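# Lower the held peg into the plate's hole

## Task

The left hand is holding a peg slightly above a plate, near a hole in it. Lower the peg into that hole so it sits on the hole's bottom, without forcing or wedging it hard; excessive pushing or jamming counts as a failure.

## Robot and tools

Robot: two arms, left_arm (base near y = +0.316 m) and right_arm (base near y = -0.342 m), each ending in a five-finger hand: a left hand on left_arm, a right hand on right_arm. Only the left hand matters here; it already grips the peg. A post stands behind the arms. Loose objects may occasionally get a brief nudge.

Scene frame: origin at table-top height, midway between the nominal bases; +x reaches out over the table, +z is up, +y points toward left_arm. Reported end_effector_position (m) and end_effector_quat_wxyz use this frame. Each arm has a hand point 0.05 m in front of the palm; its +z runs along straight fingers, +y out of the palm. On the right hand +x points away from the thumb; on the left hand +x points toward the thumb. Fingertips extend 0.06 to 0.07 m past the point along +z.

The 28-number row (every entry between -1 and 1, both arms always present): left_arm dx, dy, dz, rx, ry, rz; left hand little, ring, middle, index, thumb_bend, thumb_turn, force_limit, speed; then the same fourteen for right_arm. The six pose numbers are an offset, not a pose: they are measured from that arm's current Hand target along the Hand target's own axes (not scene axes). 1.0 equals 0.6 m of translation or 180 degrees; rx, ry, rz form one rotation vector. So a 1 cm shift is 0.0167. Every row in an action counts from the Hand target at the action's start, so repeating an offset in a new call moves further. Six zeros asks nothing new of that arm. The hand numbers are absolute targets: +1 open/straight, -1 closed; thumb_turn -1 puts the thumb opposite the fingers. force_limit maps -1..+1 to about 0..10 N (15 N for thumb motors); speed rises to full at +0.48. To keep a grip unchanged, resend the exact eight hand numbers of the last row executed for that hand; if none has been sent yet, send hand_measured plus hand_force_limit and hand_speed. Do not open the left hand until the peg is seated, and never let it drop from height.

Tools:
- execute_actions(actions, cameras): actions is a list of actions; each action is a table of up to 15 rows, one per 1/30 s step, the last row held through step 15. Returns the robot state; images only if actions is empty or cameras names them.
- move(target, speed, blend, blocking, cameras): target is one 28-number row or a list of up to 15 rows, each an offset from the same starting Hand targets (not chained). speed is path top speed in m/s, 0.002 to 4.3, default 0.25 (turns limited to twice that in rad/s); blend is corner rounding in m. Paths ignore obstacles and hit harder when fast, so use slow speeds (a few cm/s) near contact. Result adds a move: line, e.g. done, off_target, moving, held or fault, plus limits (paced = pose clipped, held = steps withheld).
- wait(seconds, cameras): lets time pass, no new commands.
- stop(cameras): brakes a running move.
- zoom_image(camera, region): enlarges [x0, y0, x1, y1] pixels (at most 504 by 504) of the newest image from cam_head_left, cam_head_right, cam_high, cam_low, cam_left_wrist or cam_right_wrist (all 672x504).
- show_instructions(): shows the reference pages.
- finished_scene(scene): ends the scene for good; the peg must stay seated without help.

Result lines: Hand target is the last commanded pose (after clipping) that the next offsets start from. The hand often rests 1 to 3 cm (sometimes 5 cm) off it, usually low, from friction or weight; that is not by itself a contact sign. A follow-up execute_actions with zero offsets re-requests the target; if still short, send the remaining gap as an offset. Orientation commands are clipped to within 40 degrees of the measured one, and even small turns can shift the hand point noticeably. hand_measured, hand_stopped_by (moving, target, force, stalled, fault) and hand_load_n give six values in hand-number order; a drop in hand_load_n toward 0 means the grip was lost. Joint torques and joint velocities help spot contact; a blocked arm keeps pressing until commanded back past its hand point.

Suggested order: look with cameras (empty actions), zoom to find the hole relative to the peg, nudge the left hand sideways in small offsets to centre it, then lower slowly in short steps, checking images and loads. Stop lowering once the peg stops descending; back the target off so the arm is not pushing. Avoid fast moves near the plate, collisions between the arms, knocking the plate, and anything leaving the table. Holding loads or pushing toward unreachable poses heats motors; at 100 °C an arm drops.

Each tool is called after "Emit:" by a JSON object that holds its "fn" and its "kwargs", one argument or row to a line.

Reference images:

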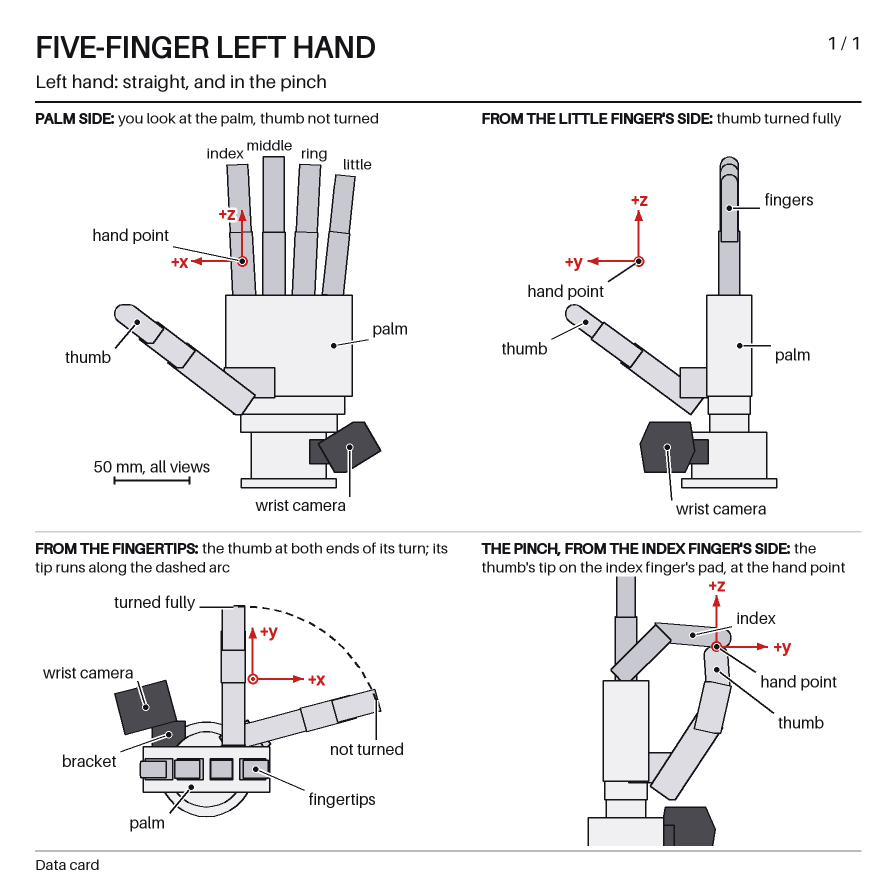

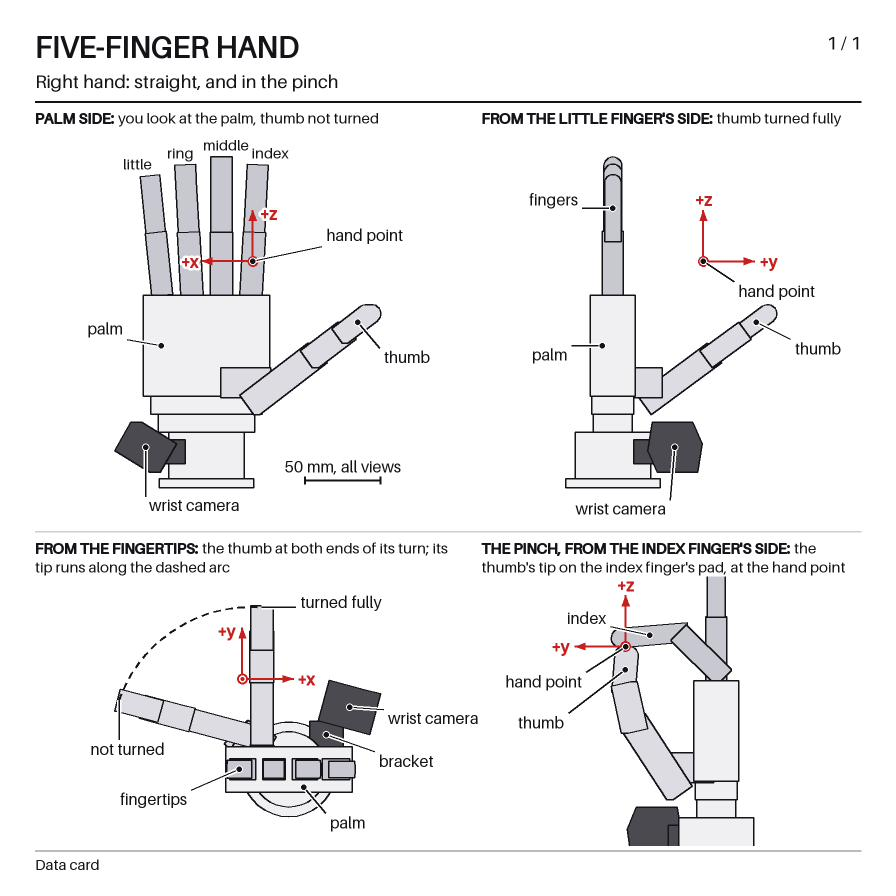

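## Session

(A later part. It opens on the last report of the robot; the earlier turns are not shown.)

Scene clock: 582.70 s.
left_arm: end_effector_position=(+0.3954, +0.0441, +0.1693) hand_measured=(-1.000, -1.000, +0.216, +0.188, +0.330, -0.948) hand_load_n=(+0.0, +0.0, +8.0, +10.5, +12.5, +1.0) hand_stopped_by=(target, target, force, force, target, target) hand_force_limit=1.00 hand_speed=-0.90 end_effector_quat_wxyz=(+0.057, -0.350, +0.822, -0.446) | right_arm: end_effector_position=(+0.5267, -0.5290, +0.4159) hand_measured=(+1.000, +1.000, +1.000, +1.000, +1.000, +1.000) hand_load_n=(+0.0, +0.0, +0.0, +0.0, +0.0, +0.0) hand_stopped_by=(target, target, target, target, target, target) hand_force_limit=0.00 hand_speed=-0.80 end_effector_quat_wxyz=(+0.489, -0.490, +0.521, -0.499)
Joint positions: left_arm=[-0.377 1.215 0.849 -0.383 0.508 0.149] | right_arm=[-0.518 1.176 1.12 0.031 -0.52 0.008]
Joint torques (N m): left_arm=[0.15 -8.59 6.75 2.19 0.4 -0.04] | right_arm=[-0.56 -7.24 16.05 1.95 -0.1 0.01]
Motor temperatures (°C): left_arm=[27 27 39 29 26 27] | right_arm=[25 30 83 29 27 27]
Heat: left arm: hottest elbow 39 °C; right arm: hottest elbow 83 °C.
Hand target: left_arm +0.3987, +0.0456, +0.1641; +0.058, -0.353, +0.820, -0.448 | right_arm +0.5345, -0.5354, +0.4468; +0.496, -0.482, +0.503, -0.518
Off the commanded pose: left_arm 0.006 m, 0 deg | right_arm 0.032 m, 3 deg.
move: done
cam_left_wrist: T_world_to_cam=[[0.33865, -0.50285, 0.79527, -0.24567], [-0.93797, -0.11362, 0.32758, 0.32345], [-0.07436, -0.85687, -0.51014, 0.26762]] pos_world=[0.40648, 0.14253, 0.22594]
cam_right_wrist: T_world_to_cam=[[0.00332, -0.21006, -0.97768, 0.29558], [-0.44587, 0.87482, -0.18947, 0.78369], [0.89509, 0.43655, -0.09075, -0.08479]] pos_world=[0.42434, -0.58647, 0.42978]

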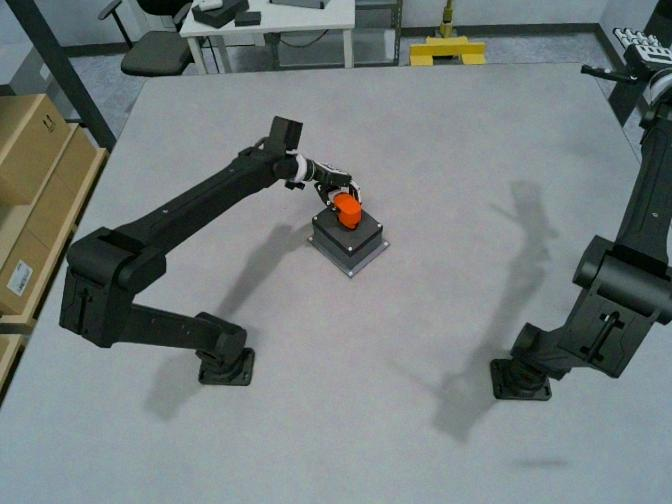

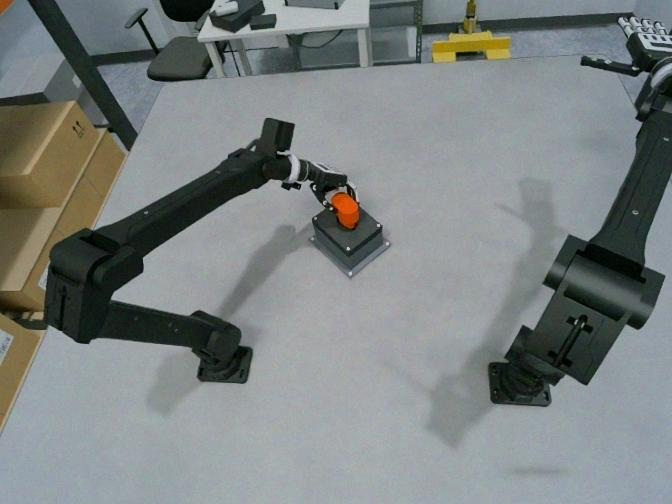

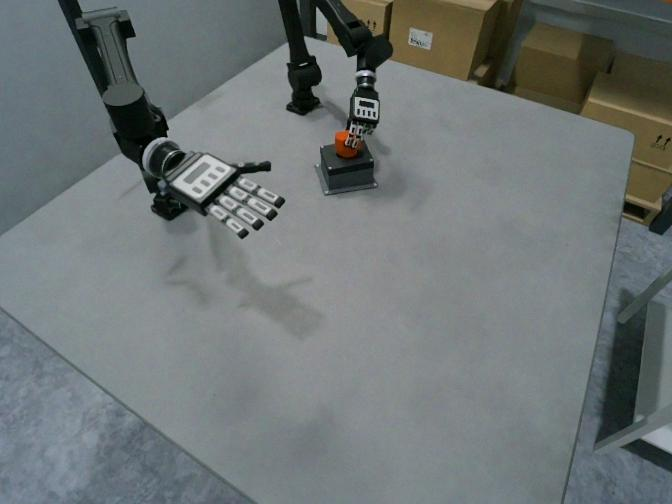

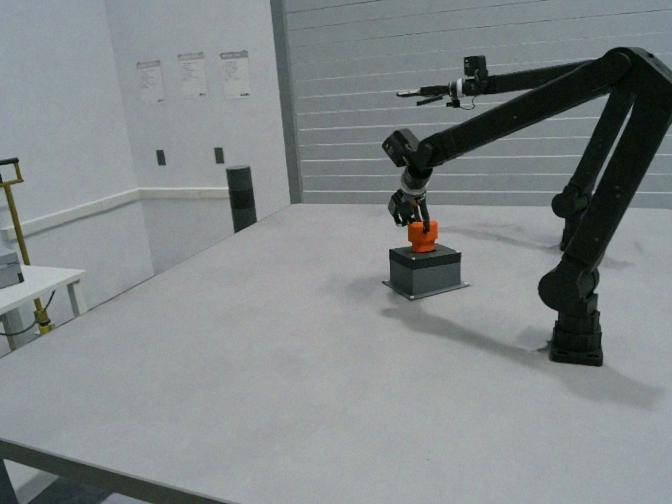

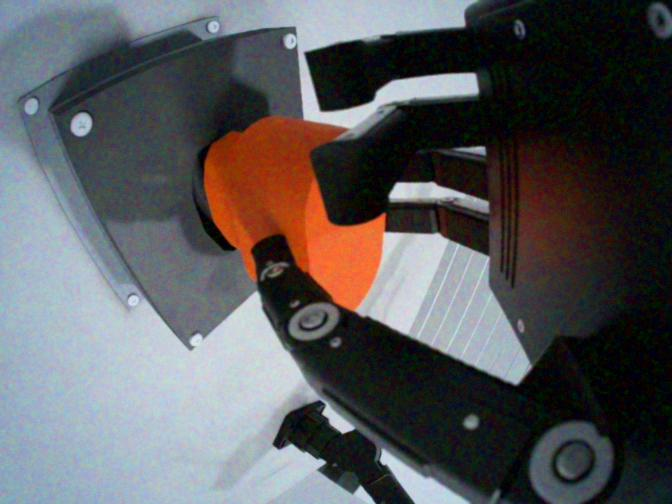

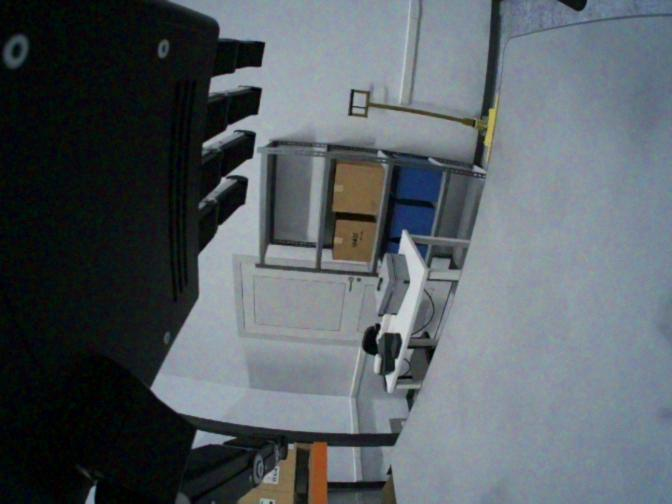

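Emit:
{"fn": "move", "kwargs": {
  "target": [
    [0.0078,-0.0325,-0.0278,0,0,0,-1.0,-1.0,0.216,0.188,0.324,-0.948,1.0,-0.9,0,-0.333,-0.25,0,0,0,1,1,1,1,1,1,0.0,-0.8],
    [0.0035,-0.017,-0.016,0,0,0,-1.0,-1.0,0.216,0.188,0.324,-0.948,1.0,-0.9,0,-0.333,-0.25,0,0,0,1,1,1,1,1,1,0.0,-0.8]
  ],
  "speed": [0.12, 0.03],
  "cameras": ["all"]
}}

Emit:
{"fn": "zoom_image", "kwargs": {
  "camera": "cam_left_wrist",
  "region": [140, 90, 260, 260]
}}

Emit:
{"fn": "zoom_image", "kwargs": {
  "camera": "cam_low",
  "region": [405, 220, 445, 260]
}}

Emit:
{"fn": "zoom_image", "kwargs": {
  "camera": "cam_high",
  "region": [330, 125, 370, 165]
}}

Emit:
{"fn": "zoom_image", "kwargs": {
  "camera": "cam_head_left",
  "region": [325, 195, 365, 235]
}}

Emit:
{"fn": "zoom_image", "kwargs": {
  "camera": "cam_head_right",
  "region": [325, 195, 365, 235]
}}

Scene clock: 620.23 s.
left_arm: end_effector_position=(+0.3887, +0.0462, +0.1683) hand_measured=(-1.000, -1.000, +0.216, +0.188, +0.330, -0.948) hand_load_n=(+0.0, +0.0, +9.5, +10.0, +12.0, +0.0) hand_stopped_by=(target, target, force, force, target, target) hand_force_limit=1.00 hand_speed=-0.90 end_effector_quat_wxyz=(+0.048, -0.354, +0.824, -0.439) | right_arm: end_effector_position=(+0.3847, -0.5317, +0.6211) hand_measured=(+1.000, +1.000, +1.000, +1.000, +1.000, +1.000) hand_load_n=(+0.0, +0.0, +0.0, +0.0, +0.0, +0.0) hand_stopped_by=(target, target, target, target, target, target) hand_force_limit=0.00 hand_speed=-0.80 end_effector_quat_wxyz=(+0.496, -0.484, +0.512, -0.507)
Joint positions: left_arm=[-0.377 1.209 0.849 -0.414 0.512 0.149] | right_arm=[-0.799 1.021 1.55 -0.519 -0.803 0.023]
Joint torques (N m): left_arm=[0.73 -9.58 8.72 1.73 0.36 0.03] | right_arm=[-0.73 -4.54 13.74 0.65 -0.07 0]
Motor temperatures (°C): left_arm=[27 27 36 29 26 27] | right_arm=[25 30 83 29 27 26]
Heat: left arm: hottest elbow 36 °C; right arm: hottest elbow 83 °C.
Hand target: left_arm +0.3985, +0.0473, +0.1780; +0.058, -0.353, +0.820, -0.447 | right_arm +0.3788, -0.5287, +0.6419; +0.496, -0.482, +0.503, -0.518
Off the commanded pose: left_arm 0.014 m, 2 deg | right_arm 0.022 m, 2 deg.
move: off_target (left_arm, right_arm)
cam_left_wrist: T_world_to_cam=[[0.35635, -0.5095, 0.78321, -0.246], [-0.93009, -0.11346, 0.34937, 0.31096], [-0.08914, -0.85296, -0.51431, 0.27467]] pos_world=[0.40137, 0.14423, 0.22529]
cam_right_wrist: T_world_to_cam=[[0.03245, -0.21579, -0.9759, 0.48074], [-0.44238, 0.87246, -0.20762, 0.77037], [0.89624, 0.43846, -0.06715, 0.04813]] pos_world=[0.28207, -0.58949, 0.63233]

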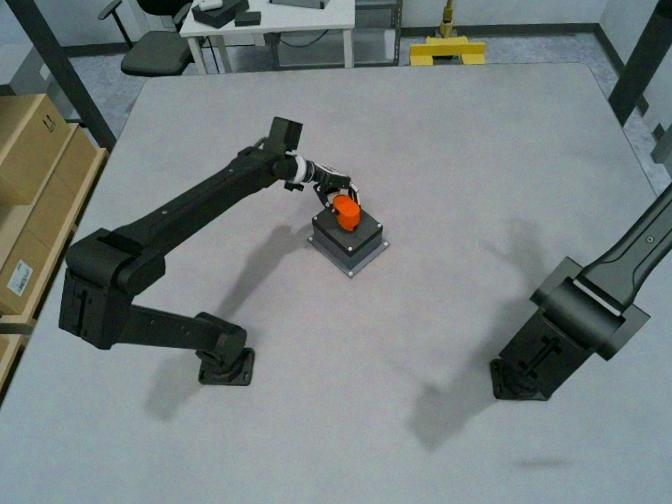

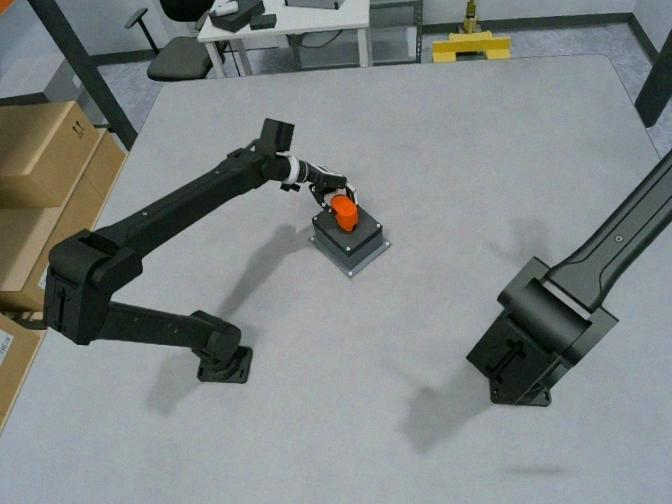

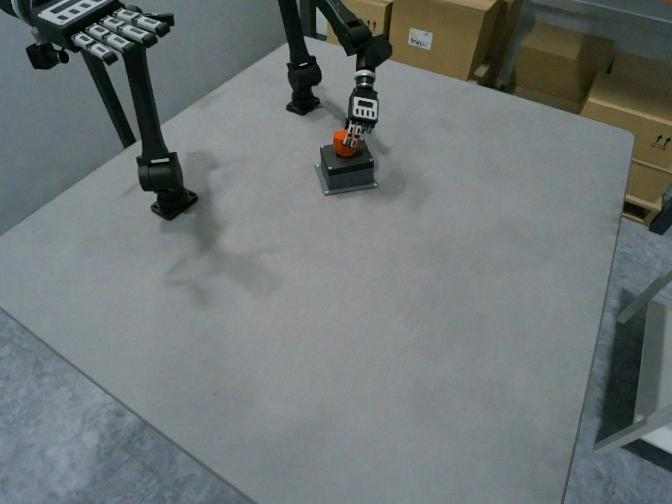

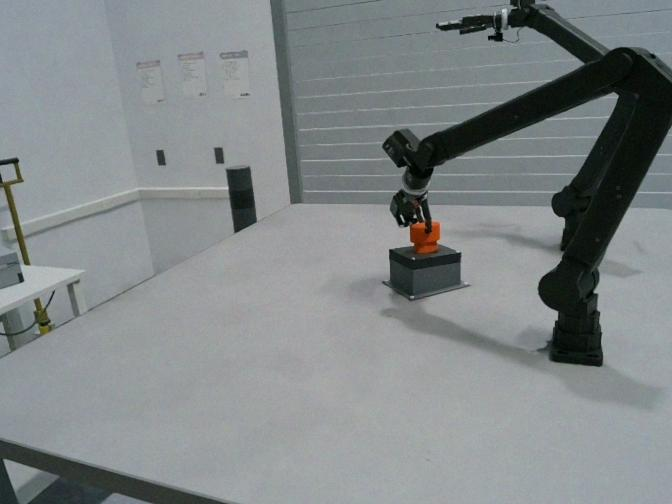

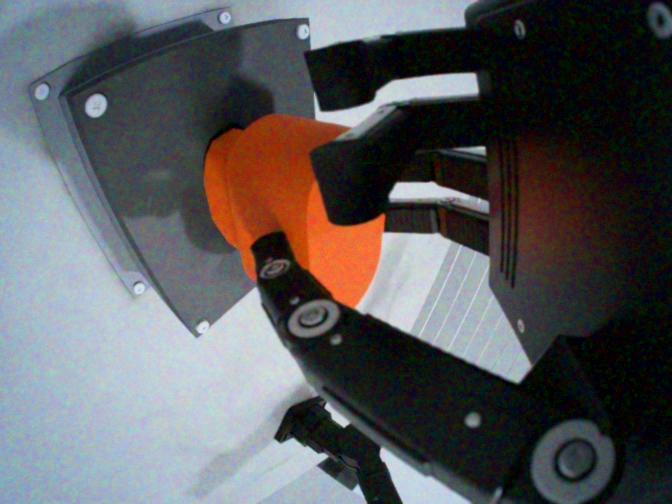

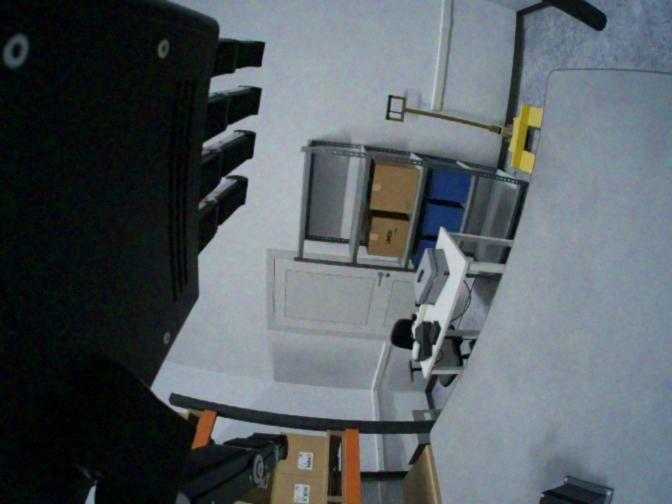

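Scaled by 2.965 from the camera's image (finer frame: 960x720).

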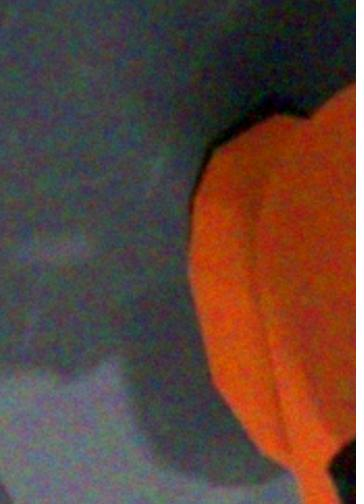

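Scaled by 12.600 from the camera's image (finer frame: 960x720).

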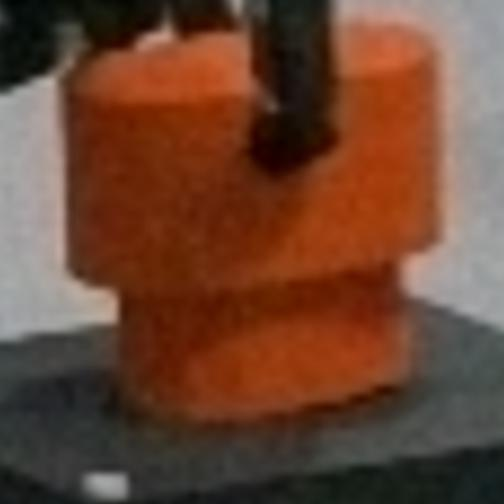

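Scaled by 12.600 from the camera's image (finer frame: 960x720).

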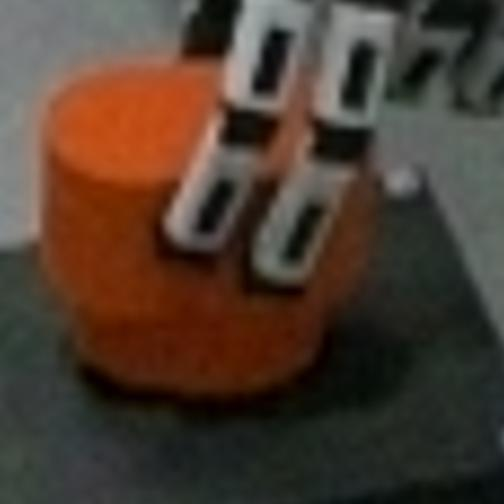

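Scaled by 12.600 from the camera's image (finer frame: 960x720).

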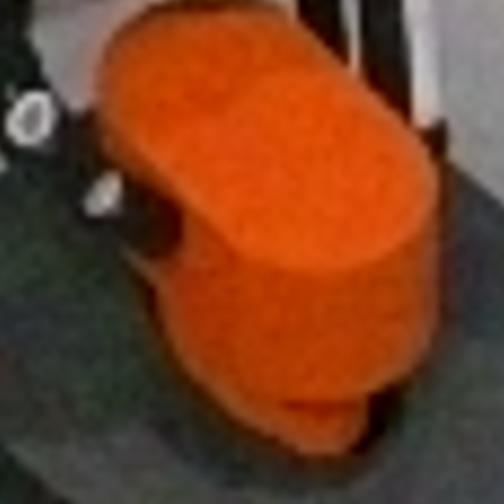

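Scaled by 12.600 from the camera's image (finer frame: 960x720).

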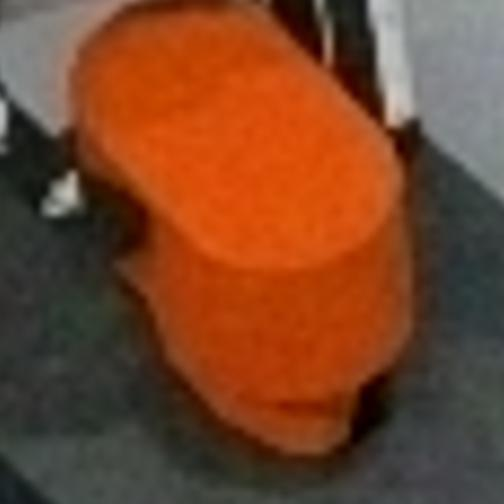

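Emit:
{"fn": "move", "kwargs": {
  "target": [
    [0.0155,-0.0522,-0.0387,0,0,0,-1.0,-1.0,0.216,0.188,0.324,-0.948,1.0,-0.9,0,0,0,0,0,0,1,1,1,1,1,1,0.0,-0.8],
    [0.0008,-0.0005,0.001,0,0,0,-1.0,-1.0,0.216,0.188,0.324,-0.948,1.0,-0.9,0,0,0,0,0,0,1,1,1,1,1,1,0.0,-0.8]
  ],
  "speed": [0.06, 0.03],
  "cameras": ["all"]
}}

Emit:
{"fn": "zoom_image", "kwargs": {
  "camera": "cam_left_wrist",
  "region": [140, 90, 260, 260]
}}

Emit:
{"fn": "zoom_image", "kwargs": {
  "camera": "cam_low",
  "region": [405, 220, 445, 260]
}}

Emit:
{"fn": "zoom_image", "kwargs": {
  "camera": "cam_high",
  "region": [330, 125, 370, 165]
}}

Emit:
{"fn": "zoom_image", "kwargs": {
  "camera": "cam_head_left",
  "region": [325, 195, 365, 235]
}}

Emit:
{"fn": "zoom_image", "kwargs": {
  "camera": "cam_head_right",
  "region": [325, 195, 365, 235]
}}

Scene clock: 638.93 s.
left_arm: end_effector_position=(+0.3909, +0.0454, +0.1752) hand_measured=(-1.000, -1.000, +0.216, +0.188, +0.330, -0.948) hand_load_n=(+0.0, +0.0, +8.5, +10.0, +12.5, +0.0) hand_stopped_by=(target, target, force, force, target, target) hand_force_limit=1.00 hand_speed=-0.90 end_effector_quat_wxyz=(+0.049, -0.354, +0.824, -0.440) | right_arm: end_effector_position=(+0.3847, -0.5317, +0.6211) hand_measured=(+1.000, +1.000, +1.000, +1.000, +1.000, +1.000) hand_load_n=(+0.0, +0.0, +0.0, +0.0, +0.0, -0.5) hand_stopped_by=(target, target, target, target, target, target) hand_force_limit=0.00 hand_speed=-0.80 end_effector_quat_wxyz=(+0.496, -0.484, +0.512, -0.507)
Joint positions: left_arm=[-0.377 1.207 0.865 -0.43 0.511 0.149] | right_arm=[-0.799 1.021 1.55 -0.519 -0.803 0.023]
Joint torques (N m): left_arm=[0.15 -9.23 7.58 2.28 0.35 0.03] | right_arm=[-0.79 -4.54 13.74 0.65 -0.08 0.01]
Motor temperatures (°C): left_arm=[27 27 37 29 26 27] | right_arm=[25 30 79 29 27 26]
Heat: left arm: hottest elbow 37 °C; right arm: hottest elbow 79 °C.
Hand target: left_arm +0.3986, +0.0465, +0.1780; +0.058, -0.353, +0.820, -0.448 | right_arm +0.3788, -0.5287, +0.6419; +0.496, -0.482, +0.503, -0.518
Off the commanded pose: left_arm 0.008 m, 1 deg | right_arm 0.022 m, 2 deg.
move: done
cam_left_wrist: T_world_to_cam=[[0.35459, -0.50879, 0.78448, -0.25212], [-0.93094, -0.11381, 0.34697, 0.31119], [-0.08725, -0.85334, -0.51401, 0.27702]] pos_world=[0.40327, 0.14353, 0.2322]
cam_right_wrist: T_world_to_cam=[[0.03245, -0.21579, -0.9759, 0.48074], [-0.44238, 0.87246, -0.20762, 0.77037], [0.89624, 0.43846, -0.06715, 0.04813]] pos_world=[0.28207, -0.58949, 0.63233]

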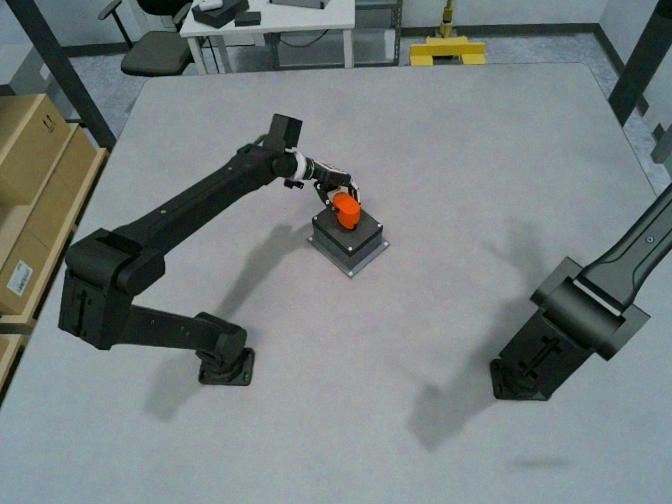

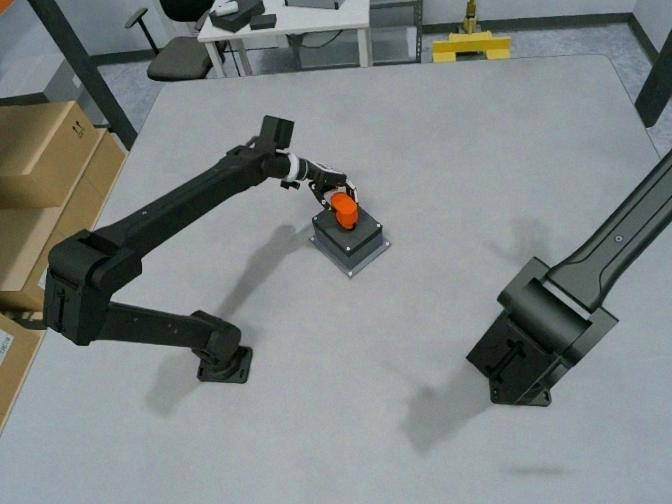

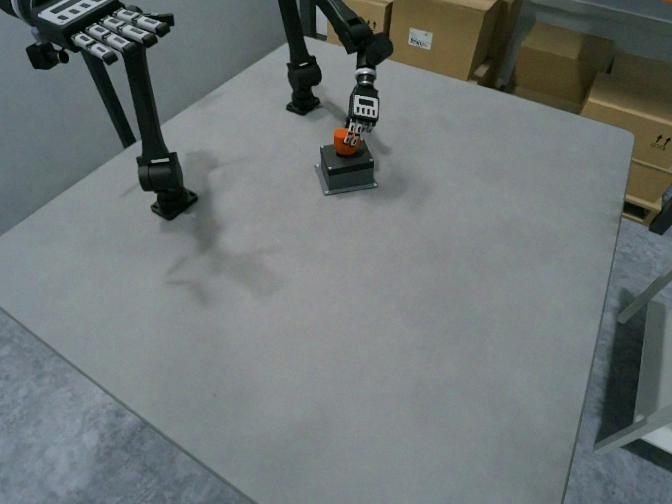

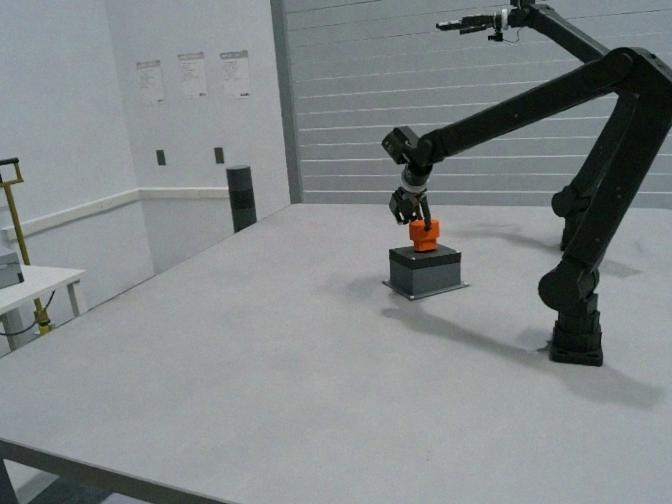

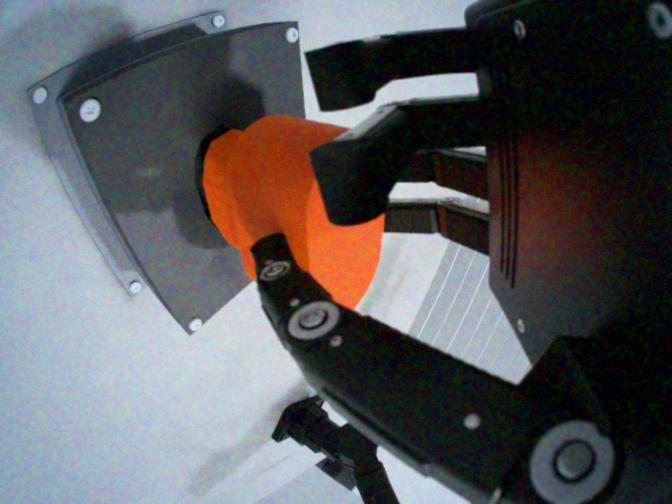

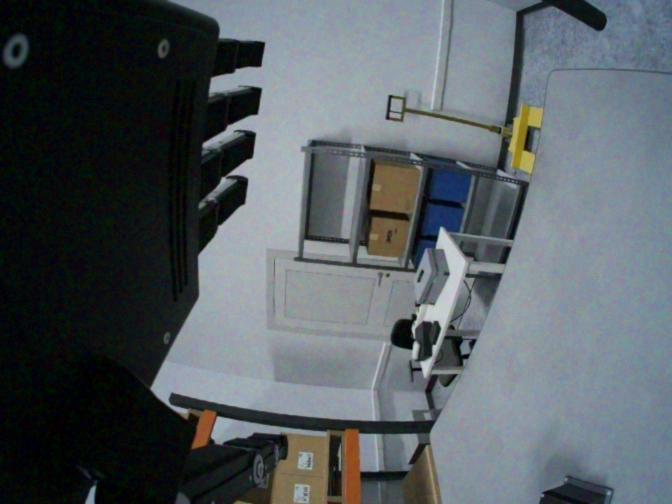

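Scaled by 2.965 from the camera's image (finer frame: 960x720).

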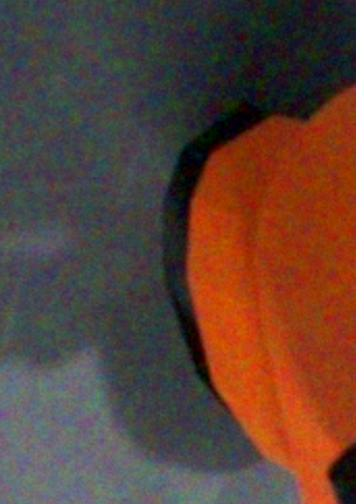

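Scaled by 12.600 from the camera's image (finer frame: 960x720).

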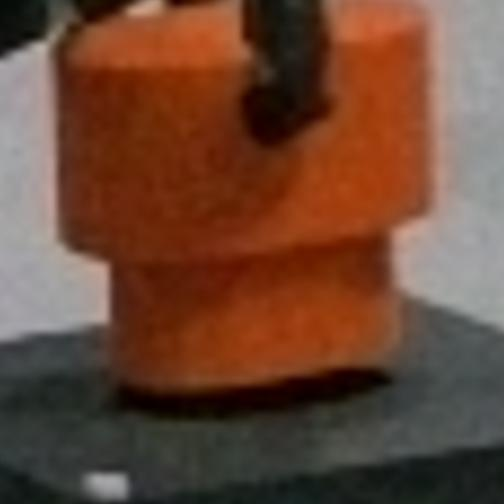

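Scaled by 12.600 from the camera's image (finer frame: 960x720).

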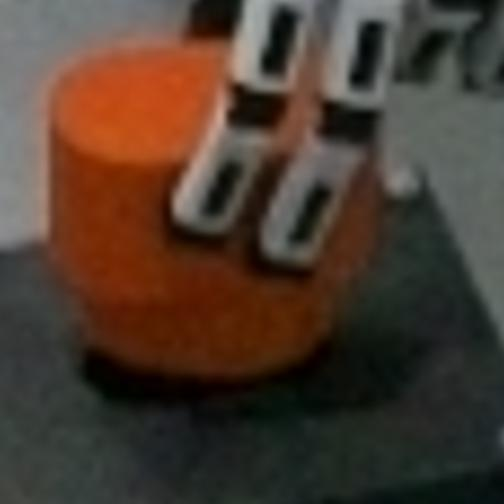

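Scaled by 12.600 from the camera's image (finer frame: 960x720).

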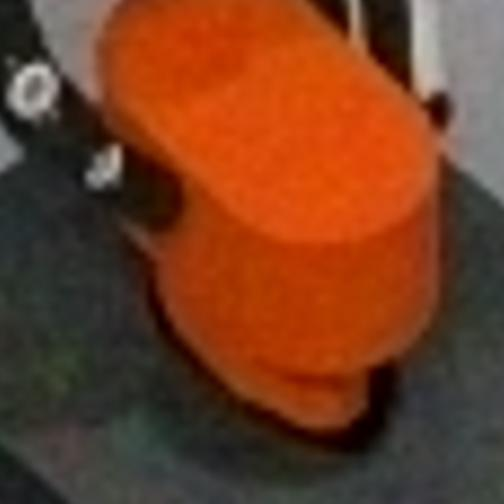

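Scaled by 12.600 from the camera's image (finer frame: 960x720).

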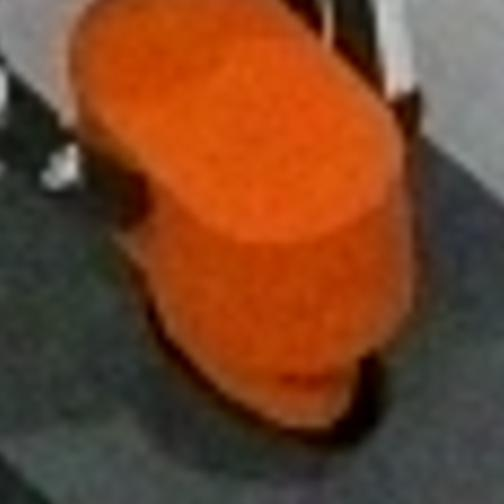

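Emit:
{"fn": "move", "kwargs": {
  "target": [
    [0.0118,-0.0398,-0.028,0.0035,-0.0123,-0.0095,-1.0,-1.0,0.216,0.188,0.324,-0.948,1.0,-0.9,0,0,0,0,0,0,1,1,1,1,1,1,0.0,-0.8],
    [-0.0028,0.012,0.0115,0.0035,-0.0123,-0.0095,-1.0,-1.0,0.216,0.188,0.324,-0.948,1.0,-0.9,0,0,0,0,0,0,1,1,1,1,1,1,0.0,-0.8]
  ],
  "speed": [0.06, 0.025],
  "cameras": ["all"]
}}

Emit:
{"fn": "zoom_image", "kwargs": {
  "camera": "cam_left_wrist",
  "region": [140, 90, 260, 260]
}}

Emit:
{"fn": "zoom_image", "kwargs": {
  "camera": "cam_low",
  "region": [405, 220, 445, 260]
}}

Emit:
{"fn": "zoom_image", "kwargs": {
  "camera": "cam_high",
  "region": [330, 125, 370, 165]
}}

Emit:
{"fn": "zoom_image", "kwargs": {
  "camera": "cam_head_left",
  "region": [325, 195, 365, 235]
}}

Emit:
{"fn": "zoom_image", "kwargs": {
  "camera": "cam_head_right",
  "region": [325, 195, 365, 235]
}}

Scene clock: 671.17 s.
left_arm: end_effector_position=(+0.3966, +0.0487, +0.1699) hand_measured=(-1.000, -1.000, +0.216, +0.188, +0.330, -0.948) hand_load_n=(+0.0, +0.0, +8.0, +10.0, +12.5, +0.5) hand_stopped_by=(target, target, force, force, target, target) hand_force_limit=1.00 hand_speed=-0.90 end_effector_quat_wxyz=(+0.069, -0.373, +0.813, -0.442) | right_arm: end_effector_position=(+0.3847, -0.5317, +0.6211) hand_measured=(+1.000, +1.000, +1.000, +1.000, +1.000, +1.000) hand_load_n=(+0.0, +0.0, +0.0, +0.0, +0.0, -0.5) hand_stopped_by=(target, target, target, target, target, target) hand_force_limit=0.00 hand_speed=-0.80 end_effector_quat_wxyz=(+0.496, -0.484, +0.512, -0.507)
Joint positions: left_arm=[-0.377 1.196 0.835 -0.376 0.465 0.111] | right_arm=[-0.799 1.021 1.55 -0.519 -0.803 0.023]
Joint torques (N m): left_arm=[-0.91 -8.35 7.15 2.4 0.26 -0.1] | right_arm=[-0.73 -4.54 13.74 0.66 -0.07 0.01]
Motor temperatures (°C): left_arm=[27 27 37 29 25 26] | right_arm=[25 29 76 28 27 26]
Heat: left arm: hottest elbow 37 °C; right arm: hottest elbow 76 °C.
Hand target: left_arm +0.3990, +0.0453, +0.1681; +0.069, -0.373, +0.811, -0.446 | right_arm +0.3788, -0.5287, +0.6419; +0.496, -0.482, +0.503, -0.518
Off the commanded pose: left_arm 0.005 m, 1 deg | right_arm 0.022 m, 2 deg.
move: done
cam_left_wrist: T_world_to_cam=[[0.36788, -0.48842, 0.79127, -0.25583], [-0.9294, -0.16607, 0.32959, 0.32366], [-0.02958, -0.85666, -0.51503, 0.25508]] pos_world=[0.40247, 0.14732, 0.22713]
cam_right_wrist: T_world_to_cam=[[0.03245, -0.21579, -0.9759, 0.48074], [-0.44238, 0.87246, -0.20762, 0.77037], [0.89624, 0.43846, -0.06715, 0.04813]] pos_world=[0.28207, -0.58949, 0.63233]

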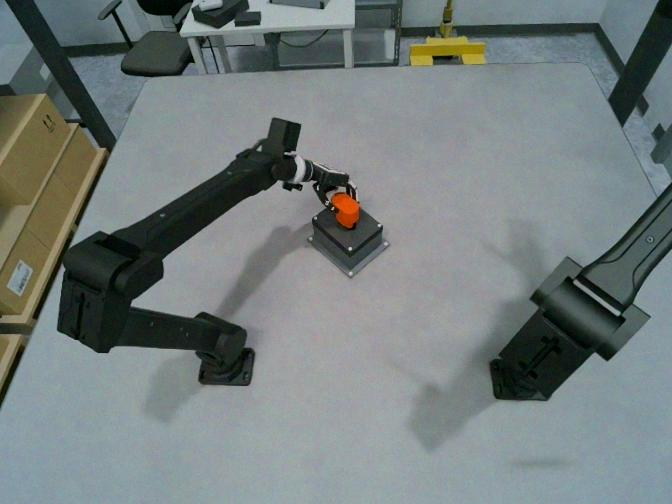

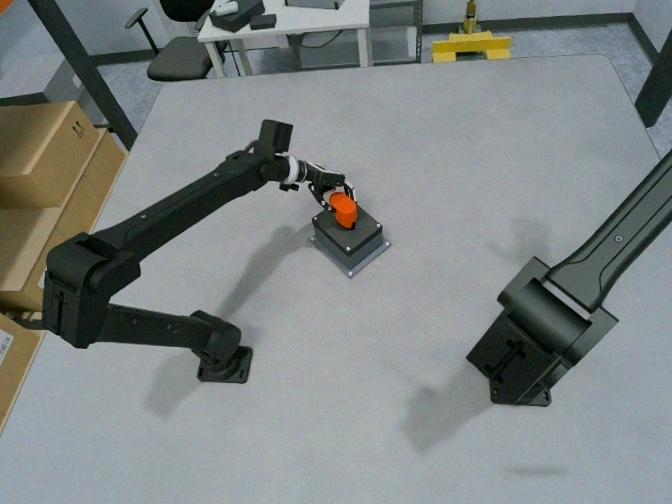

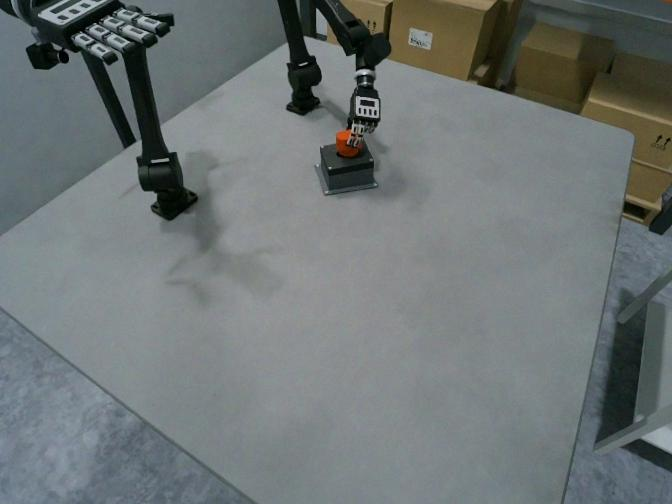

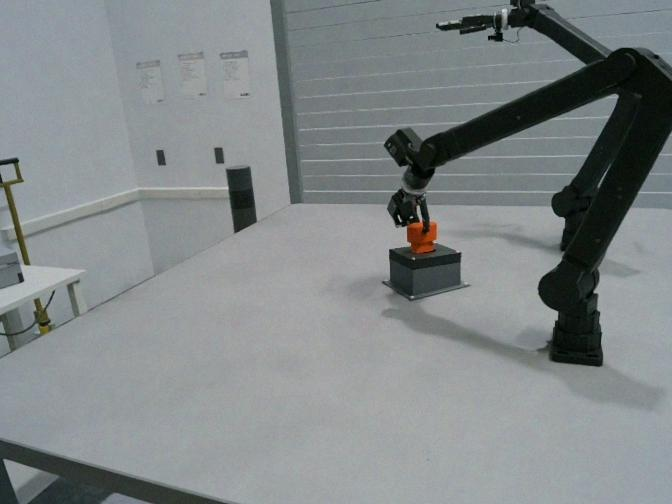

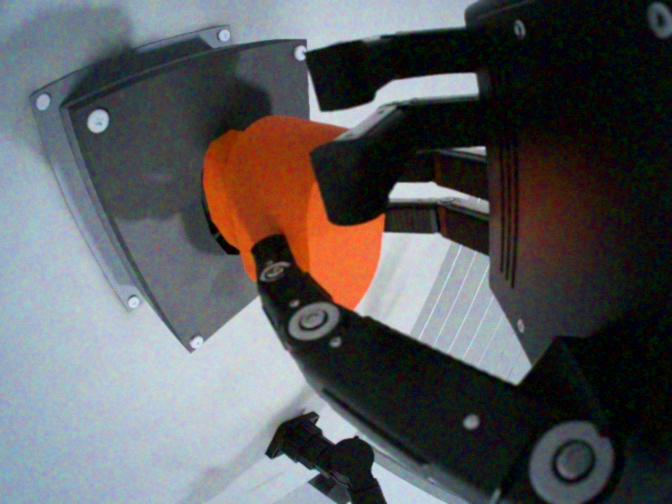

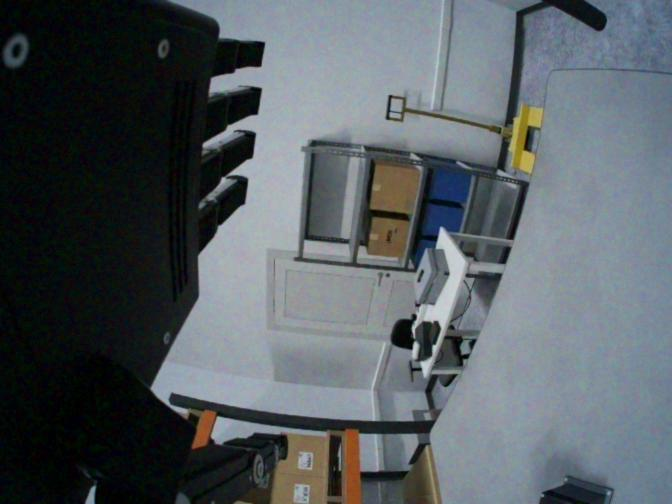

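Scaled by 2.965 from the camera's image (finer frame: 960x720).

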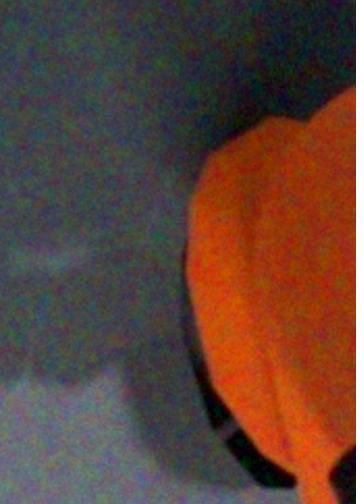

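Scaled by 12.600 from the camera's image (finer frame: 960x720).

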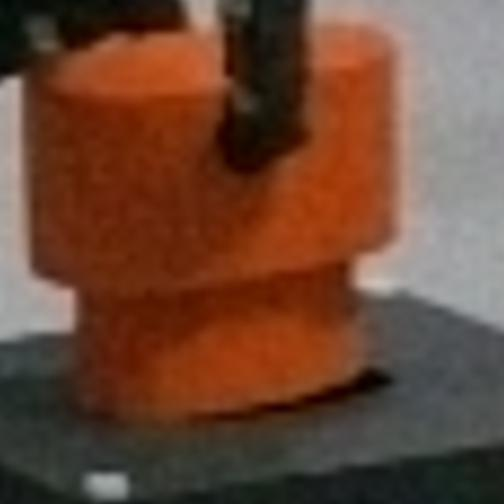

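Scaled by 12.600 from the camera's image (finer frame: 960x720).

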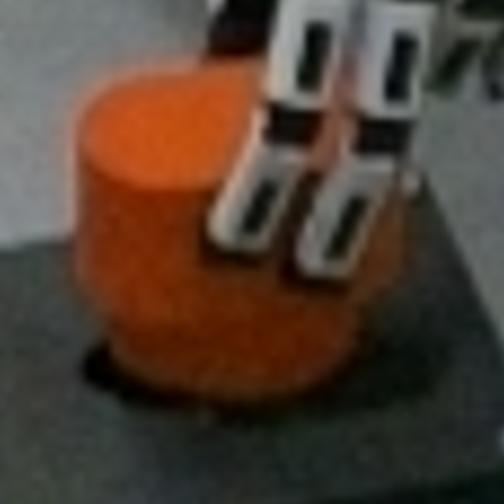

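Scaled by 12.600 from the camera's image (finer frame: 960x720).

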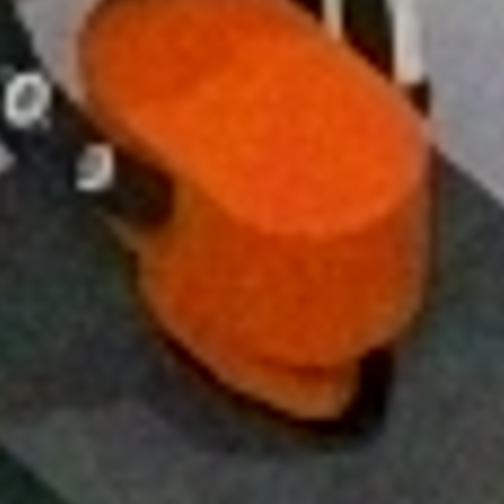

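Scaled by 12.600 from the camera's image (finer frame: 960x720).

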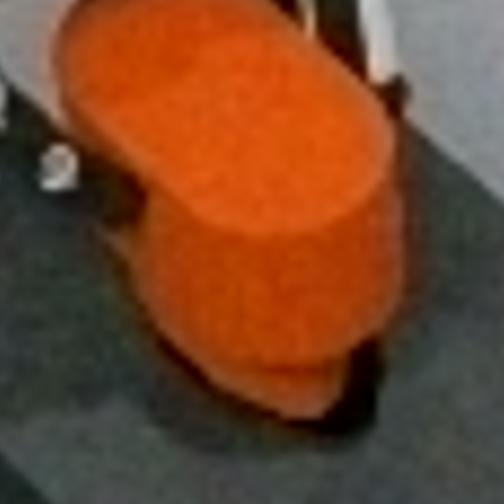

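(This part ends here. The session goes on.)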